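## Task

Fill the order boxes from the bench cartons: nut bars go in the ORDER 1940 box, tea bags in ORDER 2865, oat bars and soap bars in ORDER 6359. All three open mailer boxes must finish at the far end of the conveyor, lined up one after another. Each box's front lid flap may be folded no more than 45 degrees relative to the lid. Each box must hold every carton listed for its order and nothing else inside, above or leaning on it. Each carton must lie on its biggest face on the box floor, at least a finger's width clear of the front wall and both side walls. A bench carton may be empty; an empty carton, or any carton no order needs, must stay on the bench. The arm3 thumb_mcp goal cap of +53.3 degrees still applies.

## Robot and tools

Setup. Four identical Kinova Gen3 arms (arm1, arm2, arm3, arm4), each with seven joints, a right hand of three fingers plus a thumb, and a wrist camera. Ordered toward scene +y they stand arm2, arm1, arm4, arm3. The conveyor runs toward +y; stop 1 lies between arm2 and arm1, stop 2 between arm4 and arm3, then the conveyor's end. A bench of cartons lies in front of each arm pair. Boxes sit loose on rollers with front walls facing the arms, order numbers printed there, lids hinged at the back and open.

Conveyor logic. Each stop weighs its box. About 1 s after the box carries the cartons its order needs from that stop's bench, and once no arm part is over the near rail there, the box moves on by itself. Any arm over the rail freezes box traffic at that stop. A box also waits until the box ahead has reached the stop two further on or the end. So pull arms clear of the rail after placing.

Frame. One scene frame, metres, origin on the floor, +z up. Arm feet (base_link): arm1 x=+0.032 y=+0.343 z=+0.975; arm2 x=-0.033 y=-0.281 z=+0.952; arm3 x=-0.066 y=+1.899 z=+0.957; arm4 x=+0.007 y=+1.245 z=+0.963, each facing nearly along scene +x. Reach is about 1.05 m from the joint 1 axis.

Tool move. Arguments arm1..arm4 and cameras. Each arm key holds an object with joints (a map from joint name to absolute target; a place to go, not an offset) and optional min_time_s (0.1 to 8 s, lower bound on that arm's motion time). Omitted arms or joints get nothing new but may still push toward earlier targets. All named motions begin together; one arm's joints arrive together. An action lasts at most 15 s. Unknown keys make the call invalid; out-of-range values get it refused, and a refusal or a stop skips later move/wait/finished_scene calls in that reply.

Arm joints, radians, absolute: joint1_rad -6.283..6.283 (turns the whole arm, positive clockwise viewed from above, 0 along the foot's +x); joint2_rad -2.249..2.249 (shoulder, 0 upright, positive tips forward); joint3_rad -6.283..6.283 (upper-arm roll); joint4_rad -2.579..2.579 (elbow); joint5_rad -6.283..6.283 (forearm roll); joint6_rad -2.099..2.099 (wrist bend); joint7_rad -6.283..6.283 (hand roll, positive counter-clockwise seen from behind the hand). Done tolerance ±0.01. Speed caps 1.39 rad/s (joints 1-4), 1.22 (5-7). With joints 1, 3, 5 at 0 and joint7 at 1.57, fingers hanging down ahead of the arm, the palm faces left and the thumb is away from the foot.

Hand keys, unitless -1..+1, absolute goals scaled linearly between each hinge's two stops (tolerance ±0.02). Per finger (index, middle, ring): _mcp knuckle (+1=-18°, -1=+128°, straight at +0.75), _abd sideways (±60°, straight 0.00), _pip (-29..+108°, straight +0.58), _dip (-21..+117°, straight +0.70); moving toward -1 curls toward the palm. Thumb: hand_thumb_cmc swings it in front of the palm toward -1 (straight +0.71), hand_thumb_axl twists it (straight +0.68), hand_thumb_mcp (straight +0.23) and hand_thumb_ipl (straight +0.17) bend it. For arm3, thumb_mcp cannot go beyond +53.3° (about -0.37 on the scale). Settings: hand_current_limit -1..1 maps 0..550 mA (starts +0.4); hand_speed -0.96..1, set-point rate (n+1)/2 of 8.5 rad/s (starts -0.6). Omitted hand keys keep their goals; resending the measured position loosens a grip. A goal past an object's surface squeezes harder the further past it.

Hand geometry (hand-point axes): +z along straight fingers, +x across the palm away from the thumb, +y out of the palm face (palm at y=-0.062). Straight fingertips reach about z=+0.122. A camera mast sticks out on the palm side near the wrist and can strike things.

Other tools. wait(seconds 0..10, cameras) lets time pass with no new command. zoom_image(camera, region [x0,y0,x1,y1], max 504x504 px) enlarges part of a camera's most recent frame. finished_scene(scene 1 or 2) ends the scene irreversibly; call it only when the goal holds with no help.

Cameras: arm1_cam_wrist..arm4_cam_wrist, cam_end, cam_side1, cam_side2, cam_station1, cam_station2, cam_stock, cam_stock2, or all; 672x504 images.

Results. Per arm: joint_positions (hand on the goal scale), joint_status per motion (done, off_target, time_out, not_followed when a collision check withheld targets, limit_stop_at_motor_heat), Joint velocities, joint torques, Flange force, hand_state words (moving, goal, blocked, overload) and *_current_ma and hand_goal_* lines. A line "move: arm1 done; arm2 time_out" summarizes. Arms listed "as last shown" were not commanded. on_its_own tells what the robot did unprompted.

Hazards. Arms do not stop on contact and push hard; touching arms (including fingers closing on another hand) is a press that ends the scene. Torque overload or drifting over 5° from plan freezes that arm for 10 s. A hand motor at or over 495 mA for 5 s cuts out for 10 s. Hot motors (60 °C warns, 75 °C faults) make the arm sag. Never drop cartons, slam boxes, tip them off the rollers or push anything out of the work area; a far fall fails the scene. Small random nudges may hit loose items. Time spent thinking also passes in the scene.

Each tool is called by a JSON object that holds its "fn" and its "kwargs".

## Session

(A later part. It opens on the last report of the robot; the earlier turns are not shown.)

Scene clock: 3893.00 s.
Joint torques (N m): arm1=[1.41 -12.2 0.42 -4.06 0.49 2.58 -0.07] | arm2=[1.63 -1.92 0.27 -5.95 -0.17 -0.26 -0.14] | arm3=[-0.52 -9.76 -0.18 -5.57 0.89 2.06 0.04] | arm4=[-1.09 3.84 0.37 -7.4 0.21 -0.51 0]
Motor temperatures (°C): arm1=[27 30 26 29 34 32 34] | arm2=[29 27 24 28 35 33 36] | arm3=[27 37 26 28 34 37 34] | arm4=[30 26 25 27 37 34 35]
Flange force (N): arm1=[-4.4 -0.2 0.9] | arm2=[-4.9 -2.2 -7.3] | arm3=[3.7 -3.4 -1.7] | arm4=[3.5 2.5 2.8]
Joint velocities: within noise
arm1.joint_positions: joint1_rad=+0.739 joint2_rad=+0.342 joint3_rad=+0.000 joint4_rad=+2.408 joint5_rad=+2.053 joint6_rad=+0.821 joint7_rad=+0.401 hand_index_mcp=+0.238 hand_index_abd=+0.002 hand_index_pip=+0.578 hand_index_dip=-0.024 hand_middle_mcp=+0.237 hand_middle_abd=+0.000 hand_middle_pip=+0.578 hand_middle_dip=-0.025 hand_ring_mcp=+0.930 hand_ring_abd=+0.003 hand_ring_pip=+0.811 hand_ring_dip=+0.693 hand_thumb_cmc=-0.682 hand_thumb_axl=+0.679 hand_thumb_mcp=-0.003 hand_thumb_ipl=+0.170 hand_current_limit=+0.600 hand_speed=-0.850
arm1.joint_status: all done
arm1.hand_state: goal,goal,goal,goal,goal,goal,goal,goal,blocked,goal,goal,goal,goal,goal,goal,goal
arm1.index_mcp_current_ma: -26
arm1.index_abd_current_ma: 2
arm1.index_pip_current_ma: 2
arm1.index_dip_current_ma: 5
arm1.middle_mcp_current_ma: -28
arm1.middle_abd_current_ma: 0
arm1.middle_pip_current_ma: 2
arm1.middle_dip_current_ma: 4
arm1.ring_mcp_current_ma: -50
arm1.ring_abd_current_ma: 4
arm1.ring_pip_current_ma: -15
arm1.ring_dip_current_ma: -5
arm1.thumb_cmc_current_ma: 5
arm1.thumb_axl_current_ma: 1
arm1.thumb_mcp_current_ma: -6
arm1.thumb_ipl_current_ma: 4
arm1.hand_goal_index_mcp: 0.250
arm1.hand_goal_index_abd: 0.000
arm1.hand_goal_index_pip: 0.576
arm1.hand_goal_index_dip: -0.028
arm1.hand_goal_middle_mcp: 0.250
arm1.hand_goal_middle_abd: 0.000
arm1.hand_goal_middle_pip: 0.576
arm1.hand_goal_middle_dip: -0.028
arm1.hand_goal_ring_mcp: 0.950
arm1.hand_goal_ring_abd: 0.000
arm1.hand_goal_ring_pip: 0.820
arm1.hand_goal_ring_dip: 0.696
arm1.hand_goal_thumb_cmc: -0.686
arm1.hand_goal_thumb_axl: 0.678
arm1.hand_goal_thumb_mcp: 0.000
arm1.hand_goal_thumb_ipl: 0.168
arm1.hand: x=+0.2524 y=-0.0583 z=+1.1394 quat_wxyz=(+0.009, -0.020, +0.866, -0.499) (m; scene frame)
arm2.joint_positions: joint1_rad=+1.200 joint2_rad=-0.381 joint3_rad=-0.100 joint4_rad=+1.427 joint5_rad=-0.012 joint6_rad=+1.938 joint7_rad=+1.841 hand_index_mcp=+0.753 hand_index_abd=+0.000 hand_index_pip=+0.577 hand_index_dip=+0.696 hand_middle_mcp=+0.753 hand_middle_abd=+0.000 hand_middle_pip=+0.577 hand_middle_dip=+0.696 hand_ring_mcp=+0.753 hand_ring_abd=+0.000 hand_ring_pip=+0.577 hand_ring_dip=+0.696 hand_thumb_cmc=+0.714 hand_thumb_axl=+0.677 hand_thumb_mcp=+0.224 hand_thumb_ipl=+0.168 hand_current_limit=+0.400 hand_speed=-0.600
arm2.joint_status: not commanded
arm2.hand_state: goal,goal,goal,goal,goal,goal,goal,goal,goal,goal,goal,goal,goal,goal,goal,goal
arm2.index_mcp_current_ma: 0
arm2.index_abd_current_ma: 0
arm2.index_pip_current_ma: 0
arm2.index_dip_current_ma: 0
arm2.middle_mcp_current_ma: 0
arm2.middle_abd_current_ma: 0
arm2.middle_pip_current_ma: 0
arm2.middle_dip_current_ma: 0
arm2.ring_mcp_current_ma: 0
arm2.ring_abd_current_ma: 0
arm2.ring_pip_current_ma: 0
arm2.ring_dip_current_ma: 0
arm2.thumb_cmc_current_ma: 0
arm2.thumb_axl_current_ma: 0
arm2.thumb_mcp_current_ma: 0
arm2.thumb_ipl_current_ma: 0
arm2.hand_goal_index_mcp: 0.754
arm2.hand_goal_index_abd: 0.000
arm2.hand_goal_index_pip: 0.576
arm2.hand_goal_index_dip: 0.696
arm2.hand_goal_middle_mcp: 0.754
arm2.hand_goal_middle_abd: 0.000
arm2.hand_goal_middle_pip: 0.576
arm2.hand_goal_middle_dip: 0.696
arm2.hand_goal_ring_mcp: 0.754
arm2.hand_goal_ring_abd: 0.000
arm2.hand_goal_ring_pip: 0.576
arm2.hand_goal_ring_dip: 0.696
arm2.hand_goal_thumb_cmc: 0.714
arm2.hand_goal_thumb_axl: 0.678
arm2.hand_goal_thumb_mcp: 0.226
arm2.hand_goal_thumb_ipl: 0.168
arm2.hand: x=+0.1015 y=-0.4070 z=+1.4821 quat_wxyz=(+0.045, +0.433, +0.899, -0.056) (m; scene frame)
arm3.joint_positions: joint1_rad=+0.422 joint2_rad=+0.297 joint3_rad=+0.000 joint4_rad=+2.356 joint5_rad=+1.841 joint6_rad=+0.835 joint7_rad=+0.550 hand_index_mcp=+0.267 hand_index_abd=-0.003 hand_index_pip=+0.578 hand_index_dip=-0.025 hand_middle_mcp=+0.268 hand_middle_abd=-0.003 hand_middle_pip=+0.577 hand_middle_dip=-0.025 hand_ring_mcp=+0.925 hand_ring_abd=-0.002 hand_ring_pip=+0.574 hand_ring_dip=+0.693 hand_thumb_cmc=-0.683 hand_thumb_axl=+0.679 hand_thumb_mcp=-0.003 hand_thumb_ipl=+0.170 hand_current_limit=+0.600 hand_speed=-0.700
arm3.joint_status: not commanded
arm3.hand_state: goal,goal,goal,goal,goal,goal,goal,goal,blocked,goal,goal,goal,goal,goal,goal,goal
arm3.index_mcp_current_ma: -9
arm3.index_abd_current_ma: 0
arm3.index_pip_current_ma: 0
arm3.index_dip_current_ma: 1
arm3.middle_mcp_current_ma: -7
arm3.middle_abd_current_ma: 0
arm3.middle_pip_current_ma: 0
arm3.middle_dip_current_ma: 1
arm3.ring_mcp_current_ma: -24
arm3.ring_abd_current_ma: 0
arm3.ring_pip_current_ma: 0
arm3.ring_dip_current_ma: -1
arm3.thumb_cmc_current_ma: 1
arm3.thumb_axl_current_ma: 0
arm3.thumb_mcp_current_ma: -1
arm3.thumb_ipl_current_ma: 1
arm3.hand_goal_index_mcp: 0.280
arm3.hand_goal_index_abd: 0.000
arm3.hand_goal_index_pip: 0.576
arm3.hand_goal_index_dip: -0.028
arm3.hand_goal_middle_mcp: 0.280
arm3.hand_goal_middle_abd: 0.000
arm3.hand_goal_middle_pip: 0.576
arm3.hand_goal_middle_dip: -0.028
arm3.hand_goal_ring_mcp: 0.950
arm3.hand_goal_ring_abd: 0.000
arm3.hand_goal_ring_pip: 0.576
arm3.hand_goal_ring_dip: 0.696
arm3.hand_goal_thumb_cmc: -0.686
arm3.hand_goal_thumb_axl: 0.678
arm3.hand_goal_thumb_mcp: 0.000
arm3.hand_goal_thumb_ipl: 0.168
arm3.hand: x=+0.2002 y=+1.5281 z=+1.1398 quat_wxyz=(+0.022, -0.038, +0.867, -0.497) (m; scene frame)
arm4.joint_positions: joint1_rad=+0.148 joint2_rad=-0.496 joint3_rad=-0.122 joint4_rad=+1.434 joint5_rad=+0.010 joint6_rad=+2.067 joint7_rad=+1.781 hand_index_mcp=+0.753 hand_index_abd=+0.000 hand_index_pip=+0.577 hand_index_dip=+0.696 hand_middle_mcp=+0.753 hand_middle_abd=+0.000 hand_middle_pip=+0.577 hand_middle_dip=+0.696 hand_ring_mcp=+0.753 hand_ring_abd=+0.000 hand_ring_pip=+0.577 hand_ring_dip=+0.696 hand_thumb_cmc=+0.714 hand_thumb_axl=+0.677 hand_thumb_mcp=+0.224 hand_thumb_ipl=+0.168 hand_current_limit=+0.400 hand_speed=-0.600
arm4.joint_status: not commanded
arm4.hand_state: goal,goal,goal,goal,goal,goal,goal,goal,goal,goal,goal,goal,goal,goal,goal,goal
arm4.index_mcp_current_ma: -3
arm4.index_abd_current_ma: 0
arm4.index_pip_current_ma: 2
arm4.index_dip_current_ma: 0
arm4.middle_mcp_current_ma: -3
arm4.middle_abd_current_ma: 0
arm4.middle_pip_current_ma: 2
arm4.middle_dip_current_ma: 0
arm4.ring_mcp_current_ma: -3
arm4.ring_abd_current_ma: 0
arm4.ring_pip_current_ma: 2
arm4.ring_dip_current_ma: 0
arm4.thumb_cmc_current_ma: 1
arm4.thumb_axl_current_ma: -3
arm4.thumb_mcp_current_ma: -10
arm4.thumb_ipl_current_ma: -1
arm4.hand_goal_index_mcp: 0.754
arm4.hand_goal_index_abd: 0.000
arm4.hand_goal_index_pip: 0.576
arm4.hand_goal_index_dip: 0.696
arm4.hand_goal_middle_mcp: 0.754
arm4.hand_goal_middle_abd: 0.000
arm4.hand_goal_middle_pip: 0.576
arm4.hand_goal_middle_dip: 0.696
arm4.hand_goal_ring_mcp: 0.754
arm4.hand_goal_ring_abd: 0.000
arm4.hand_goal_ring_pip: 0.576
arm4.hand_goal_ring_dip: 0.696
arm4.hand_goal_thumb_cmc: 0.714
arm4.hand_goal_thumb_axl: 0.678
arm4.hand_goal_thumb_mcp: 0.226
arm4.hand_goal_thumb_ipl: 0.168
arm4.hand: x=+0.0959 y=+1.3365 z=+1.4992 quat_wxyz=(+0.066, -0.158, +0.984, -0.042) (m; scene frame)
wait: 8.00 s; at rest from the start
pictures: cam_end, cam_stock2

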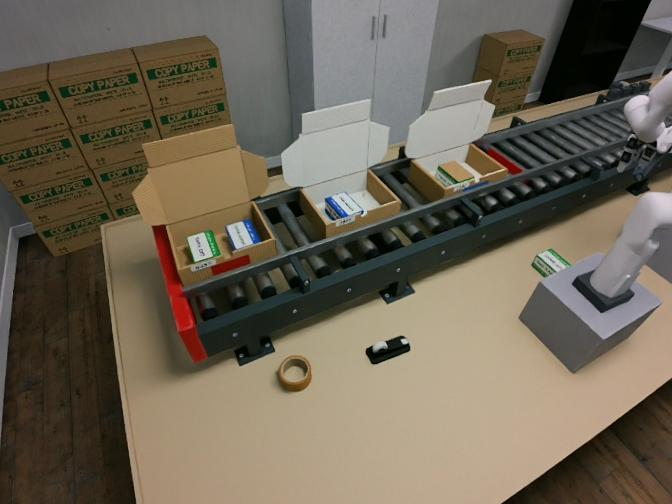

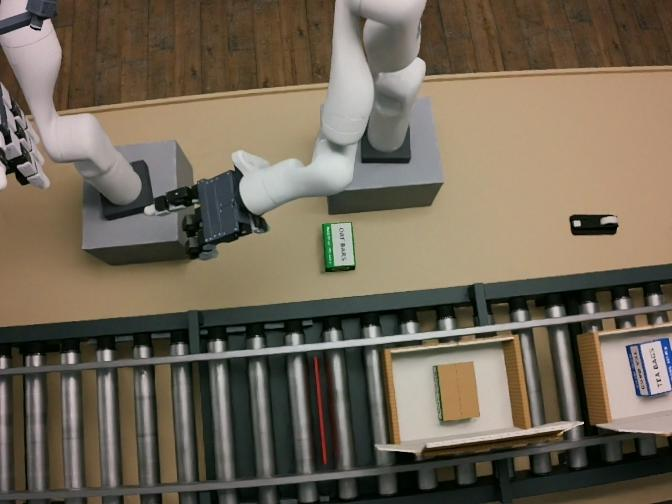

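{"fn": "wait", "kwargs": {"seconds": 5, "cameras": ["cam_end","cam_stock2"]}}

{"fn": "zoom_image", "kwargs": {"camera": "cam_stock2", "region": [570, 300, 672, 420]}}

{"fn": "zoom_image", "kwargs": {"camera": "cam_end", "region": [270, 160, 420, 260]}}

{"fn": "zoom_image", "kwargs": {"camera": "cam_end", "region": [140, 190, 290, 290]}}

Scene clock: 3915.57 s.
Joint torques (N m): arm1=[1.46 -12.18 0.4 -4.1 0.51 2.58 -0.09] | arm2=[1.58 -1.82 0.31 -5.93 -0.17 -0.32 -0.17] | arm3=[-0.54 -9.82 -0.25 -5.68 0.83 2.09 0.05] | arm4=[-1.09 3.81 0.4 -7.41 0.22 -0.52 0.01]
Motor temperatures (°C): arm1=[27 30 26 29 34 32 34] | arm2=[29 27 24 28 35 33 36] | arm3=[27 37 26 28 34 37 34] | arm4=[30 26 25 27 37 34 35]
Flange force (N): arm1=[-4.5 -0.3 0.5] | arm2=[-4.7 -2.1 -7.5] | arm3=[4.2 -3.0 -1.3] | arm4=[3.4 2.7 2.8]
Joint velocities: within noise
arm1.joint_positions: joint1_rad=+0.739 joint2_rad=+0.342 joint3_rad=+0.000 joint4_rad=+2.408 joint5_rad=+2.053 joint6_rad=+0.821 joint7_rad=+0.401 hand_index_mcp=+0.238 hand_index_abd=+0.002 hand_index_pip=+0.578 hand_index_dip=-0.024 hand_middle_mcp=+0.237 hand_middle_abd=+0.000 hand_middle_pip=+0.578 hand_middle_dip=-0.025 hand_ring_mcp=+0.930 hand_ring_abd=+0.003 hand_ring_pip=+0.811 hand_ring_dip=+0.693 hand_thumb_cmc=-0.682 hand_thumb_axl=+0.679 hand_thumb_mcp=-0.003 hand_thumb_ipl=+0.170 hand_current_limit=+0.600 hand_speed=-0.850
arm1.joint_status: all done
arm1.hand_state: goal,goal,goal,goal,goal,goal,goal,goal,blocked,goal,goal,goal,goal,goal,goal,goal
arm1.index_mcp_current_ma: -26
arm1.index_abd_current_ma: 2
arm1.index_pip_current_ma: 2
arm1.index_dip_current_ma: 5
arm1.middle_mcp_current_ma: -28
arm1.middle_abd_current_ma: 0
arm1.middle_pip_current_ma: 2
arm1.middle_dip_current_ma: 4
arm1.ring_mcp_current_ma: -50
arm1.ring_abd_current_ma: 4
arm1.ring_pip_current_ma: -15
arm1.ring_dip_current_ma: -5
arm1.thumb_cmc_current_ma: 5
arm1.thumb_axl_current_ma: 1
arm1.thumb_mcp_current_ma: -6
arm1.thumb_ipl_current_ma: 4
arm1.hand_goal_index_mcp: 0.250
arm1.hand_goal_index_abd: 0.000
arm1.hand_goal_index_pip: 0.576
arm1.hand_goal_index_dip: -0.028
arm1.hand_goal_middle_mcp: 0.250
arm1.hand_goal_middle_abd: 0.000
arm1.hand_goal_middle_pip: 0.576
arm1.hand_goal_middle_dip: -0.028
arm1.hand_goal_ring_mcp: 0.950
arm1.hand_goal_ring_abd: 0.000
arm1.hand_goal_ring_pip: 0.820
arm1.hand_goal_ring_dip: 0.696
arm1.hand_goal_thumb_cmc: -0.686
arm1.hand_goal_thumb_axl: 0.678
arm1.hand_goal_thumb_mcp: 0.000
arm1.hand_goal_thumb_ipl: 0.168
arm1.hand: x=+0.2524 y=-0.0583 z=+1.1394 quat_wxyz=(+0.009, -0.020, +0.866, -0.499) (m; scene frame)
arm2.joint_positions: joint1_rad=+1.200 joint2_rad=-0.381 joint3_rad=-0.100 joint4_rad=+1.427 joint5_rad=-0.012 joint6_rad=+1.938 joint7_rad=+1.841 hand_index_mcp=+0.753 hand_index_abd=+0.000 hand_index_pip=+0.577 hand_index_dip=+0.696 hand_middle_mcp=+0.753 hand_middle_abd=+0.000 hand_middle_pip=+0.577 hand_middle_dip=+0.696 hand_ring_mcp=+0.753 hand_ring_abd=+0.000 hand_ring_pip=+0.577 hand_ring_dip=+0.696 hand_thumb_cmc=+0.714 hand_thumb_axl=+0.677 hand_thumb_mcp=+0.224 hand_thumb_ipl=+0.168 hand_current_limit=+0.400 hand_speed=-0.600
arm2.joint_status: not commanded
arm2.hand_state: goal,goal,goal,goal,goal,goal,goal,goal,goal,goal,goal,goal,goal,goal,goal,goal
arm2.index_mcp_current_ma: 0
arm2.index_abd_current_ma: 0
arm2.index_pip_current_ma: 0
arm2.index_dip_current_ma: 0
arm2.middle_mcp_current_ma: 0
arm2.middle_abd_current_ma: 0
arm2.middle_pip_current_ma: 0
arm2.middle_dip_current_ma: 0
arm2.ring_mcp_current_ma: 0
arm2.ring_abd_current_ma: 0
arm2.ring_pip_current_ma: 0
arm2.ring_dip_current_ma: 0
arm2.thumb_cmc_current_ma: 0
arm2.thumb_axl_current_ma: 0
arm2.thumb_mcp_current_ma: 0
arm2.thumb_ipl_current_ma: 0
arm2.hand_goal_index_mcp: 0.754
arm2.hand_goal_index_abd: 0.000
arm2.hand_goal_index_pip: 0.576
arm2.hand_goal_index_dip: 0.696
arm2.hand_goal_middle_mcp: 0.754
arm2.hand_goal_middle_abd: 0.000
arm2.hand_goal_middle_pip: 0.576
arm2.hand_goal_middle_dip: 0.696
arm2.hand_goal_ring_mcp: 0.754
arm2.hand_goal_ring_abd: 0.000
arm2.hand_goal_ring_pip: 0.576
arm2.hand_goal_ring_dip: 0.696
arm2.hand_goal_thumb_cmc: 0.714
arm2.hand_goal_thumb_axl: 0.678
arm2.hand_goal_thumb_mcp: 0.226
arm2.hand_goal_thumb_ipl: 0.168
arm2.hand: x=+0.1015 y=-0.4070 z=+1.4821 quat_wxyz=(+0.045, +0.433, +0.899, -0.056) (m; scene frame)
arm3.joint_positions: joint1_rad=+0.422 joint2_rad=+0.297 joint3_rad=+0.000 joint4_rad=+2.356 joint5_rad=+1.841 joint6_rad=+0.835 joint7_rad=+0.550 hand_index_mcp=+0.267 hand_index_abd=-0.003 hand_index_pip=+0.578 hand_index_dip=-0.025 hand_middle_mcp=+0.268 hand_middle_abd=-0.003 hand_middle_pip=+0.577 hand_middle_dip=-0.025 hand_ring_mcp=+0.925 hand_ring_abd=-0.002 hand_ring_pip=+0.574 hand_ring_dip=+0.693 hand_thumb_cmc=-0.683 hand_thumb_axl=+0.679 hand_thumb_mcp=-0.003 hand_thumb_ipl=+0.170 hand_current_limit=+0.600 hand_speed=-0.700
arm3.joint_status: not commanded
arm3.hand_state: goal,goal,goal,goal,goal,goal,goal,goal,blocked,goal,goal,goal,goal,goal,goal,goal
arm3.index_mcp_current_ma: -9
arm3.index_abd_current_ma: 0
arm3.index_pip_current_ma: 0
arm3.index_dip_current_ma: 1
arm3.middle_mcp_current_ma: -7
arm3.middle_abd_current_ma: 0
arm3.middle_pip_current_ma: 0
arm3.middle_dip_current_ma: 1
arm3.ring_mcp_current_ma: -24
arm3.ring_abd_current_ma: 0
arm3.ring_pip_current_ma: 0
arm3.ring_dip_current_ma: -1
arm3.thumb_cmc_current_ma: 1
arm3.thumb_axl_current_ma: 0
arm3.thumb_mcp_current_ma: -1
arm3.thumb_ipl_current_ma: 1
arm3.hand_goal_index_mcp: 0.280
arm3.hand_goal_index_abd: 0.000
arm3.hand_goal_index_pip: 0.576
arm3.hand_goal_index_dip: -0.028
arm3.hand_goal_middle_mcp: 0.280
arm3.hand_goal_middle_abd: 0.000
arm3.hand_goal_middle_pip: 0.576
arm3.hand_goal_middle_dip: -0.028
arm3.hand_goal_ring_mcp: 0.950
arm3.hand_goal_ring_abd: 0.000
arm3.hand_goal_ring_pip: 0.576
arm3.hand_goal_ring_dip: 0.696
arm3.hand_goal_thumb_cmc: -0.686
arm3.hand_goal_thumb_axl: 0.678
arm3.hand_goal_thumb_mcp: 0.000
arm3.hand_goal_thumb_ipl: 0.168
arm3.hand: x=+0.2002 y=+1.5281 z=+1.1398 quat_wxyz=(+0.022, -0.038, +0.867, -0.497) (m; scene frame)
arm4.joint_positions: joint1_rad=+0.148 joint2_rad=-0.496 joint3_rad=-0.122 joint4_rad=+1.434 joint5_rad=+0.010 joint6_rad=+2.067 joint7_rad=+1.781 hand_index_mcp=+0.753 hand_index_abd=+0.000 hand_index_pip=+0.577 hand_index_dip=+0.696 hand_middle_mcp=+0.753 hand_middle_abd=+0.000 hand_middle_pip=+0.577 hand_middle_dip=+0.696 hand_ring_mcp=+0.753 hand_ring_abd=+0.000 hand_ring_pip=+0.577 hand_ring_dip=+0.696 hand_thumb_cmc=+0.714 hand_thumb_axl=+0.677 hand_thumb_mcp=+0.224 hand_thumb_ipl=+0.168 hand_current_limit=+0.400 hand_speed=-0.600
arm4.joint_status: not commanded
arm4.hand_state: goal,goal,goal,goal,goal,goal,goal,goal,goal,goal,goal,goal,goal,goal,goal,goal
arm4.index_mcp_current_ma: -3
arm4.index_abd_current_ma: 0
arm4.index_pip_current_ma: 2
arm4.index_dip_current_ma: 0
arm4.middle_mcp_current_ma: -3
arm4.middle_abd_current_ma: 0
arm4.middle_pip_current_ma: 2
arm4.middle_dip_current_ma: 0
arm4.ring_mcp_current_ma: -3
arm4.ring_abd_current_ma: 0
arm4.ring_pip_current_ma: 2
arm4.ring_dip_current_ma: 0
arm4.thumb_cmc_current_ma: 1
arm4.thumb_axl_current_ma: -3
arm4.thumb_mcp_current_ma: -10
arm4.thumb_ipl_current_ma: -1
arm4.hand_goal_index_mcp: 0.754
arm4.hand_goal_index_abd: 0.000
arm4.hand_goal_index_pip: 0.576
arm4.hand_goal_index_dip: 0.696
arm4.hand_goal_middle_mcp: 0.754
arm4.hand_goal_middle_abd: 0.000
arm4.hand_goal_middle_pip: 0.576
arm4.hand_goal_middle_dip: 0.696
arm4.hand_goal_ring_mcp: 0.754
arm4.hand_goal_ring_abd: 0.000
arm4.hand_goal_ring_pip: 0.576
arm4.hand_goal_ring_dip: 0.696
arm4.hand_goal_thumb_cmc: 0.714
arm4.hand_goal_thumb_axl: 0.678
arm4.hand_goal_thumb_mcp: 0.226
arm4.hand_goal_thumb_ipl: 0.168
arm4.hand: x=+0.0959 y=+1.3365 z=+1.4992 quat_wxyz=(+0.066, -0.158, +0.984, -0.042) (m; scene frame)
wait: 5.00 s; at rest from the start
pictures: cam_end, cam_stock2

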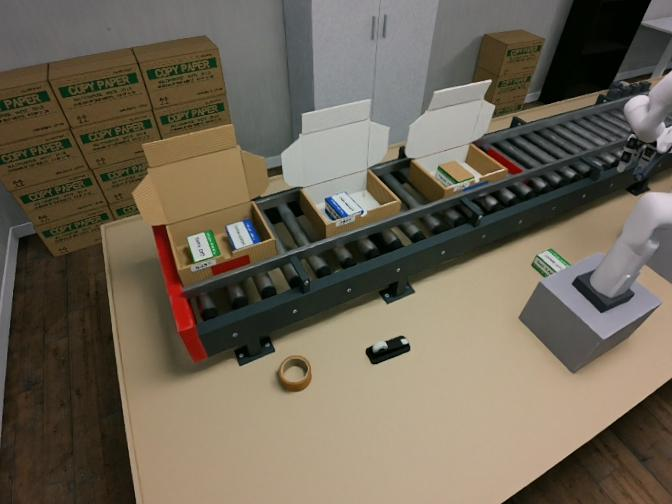

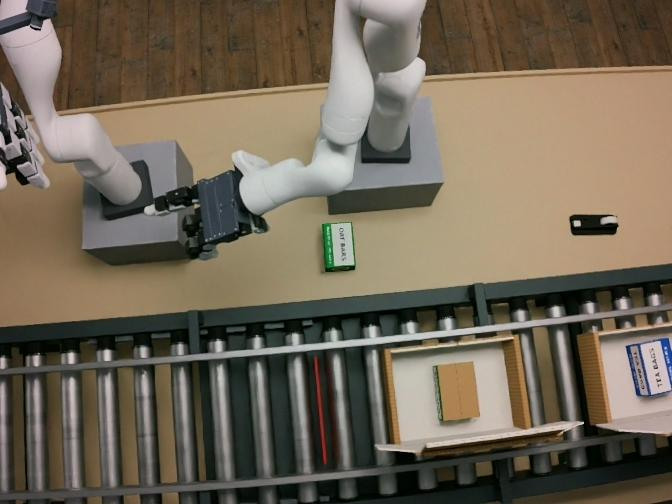

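Scaled by 4.200.

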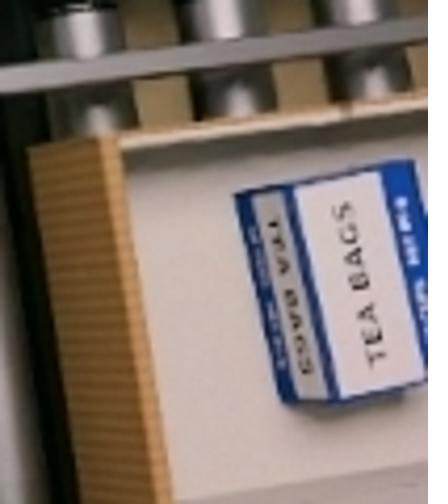

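Scaled by 3.360.

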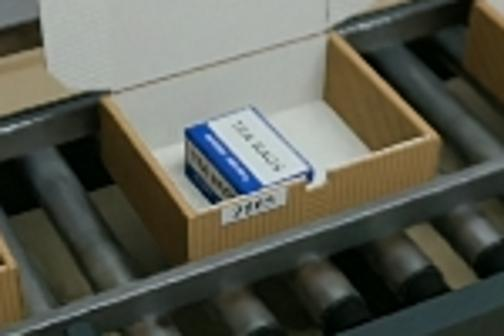

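Scaled by 3.360.

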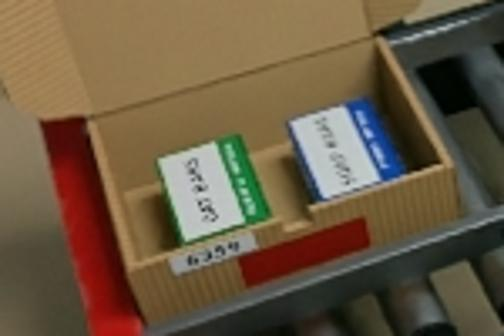

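{"fn": "finished_scene", "kwargs": {"scene": 2}}

The scene is finished: the task was done.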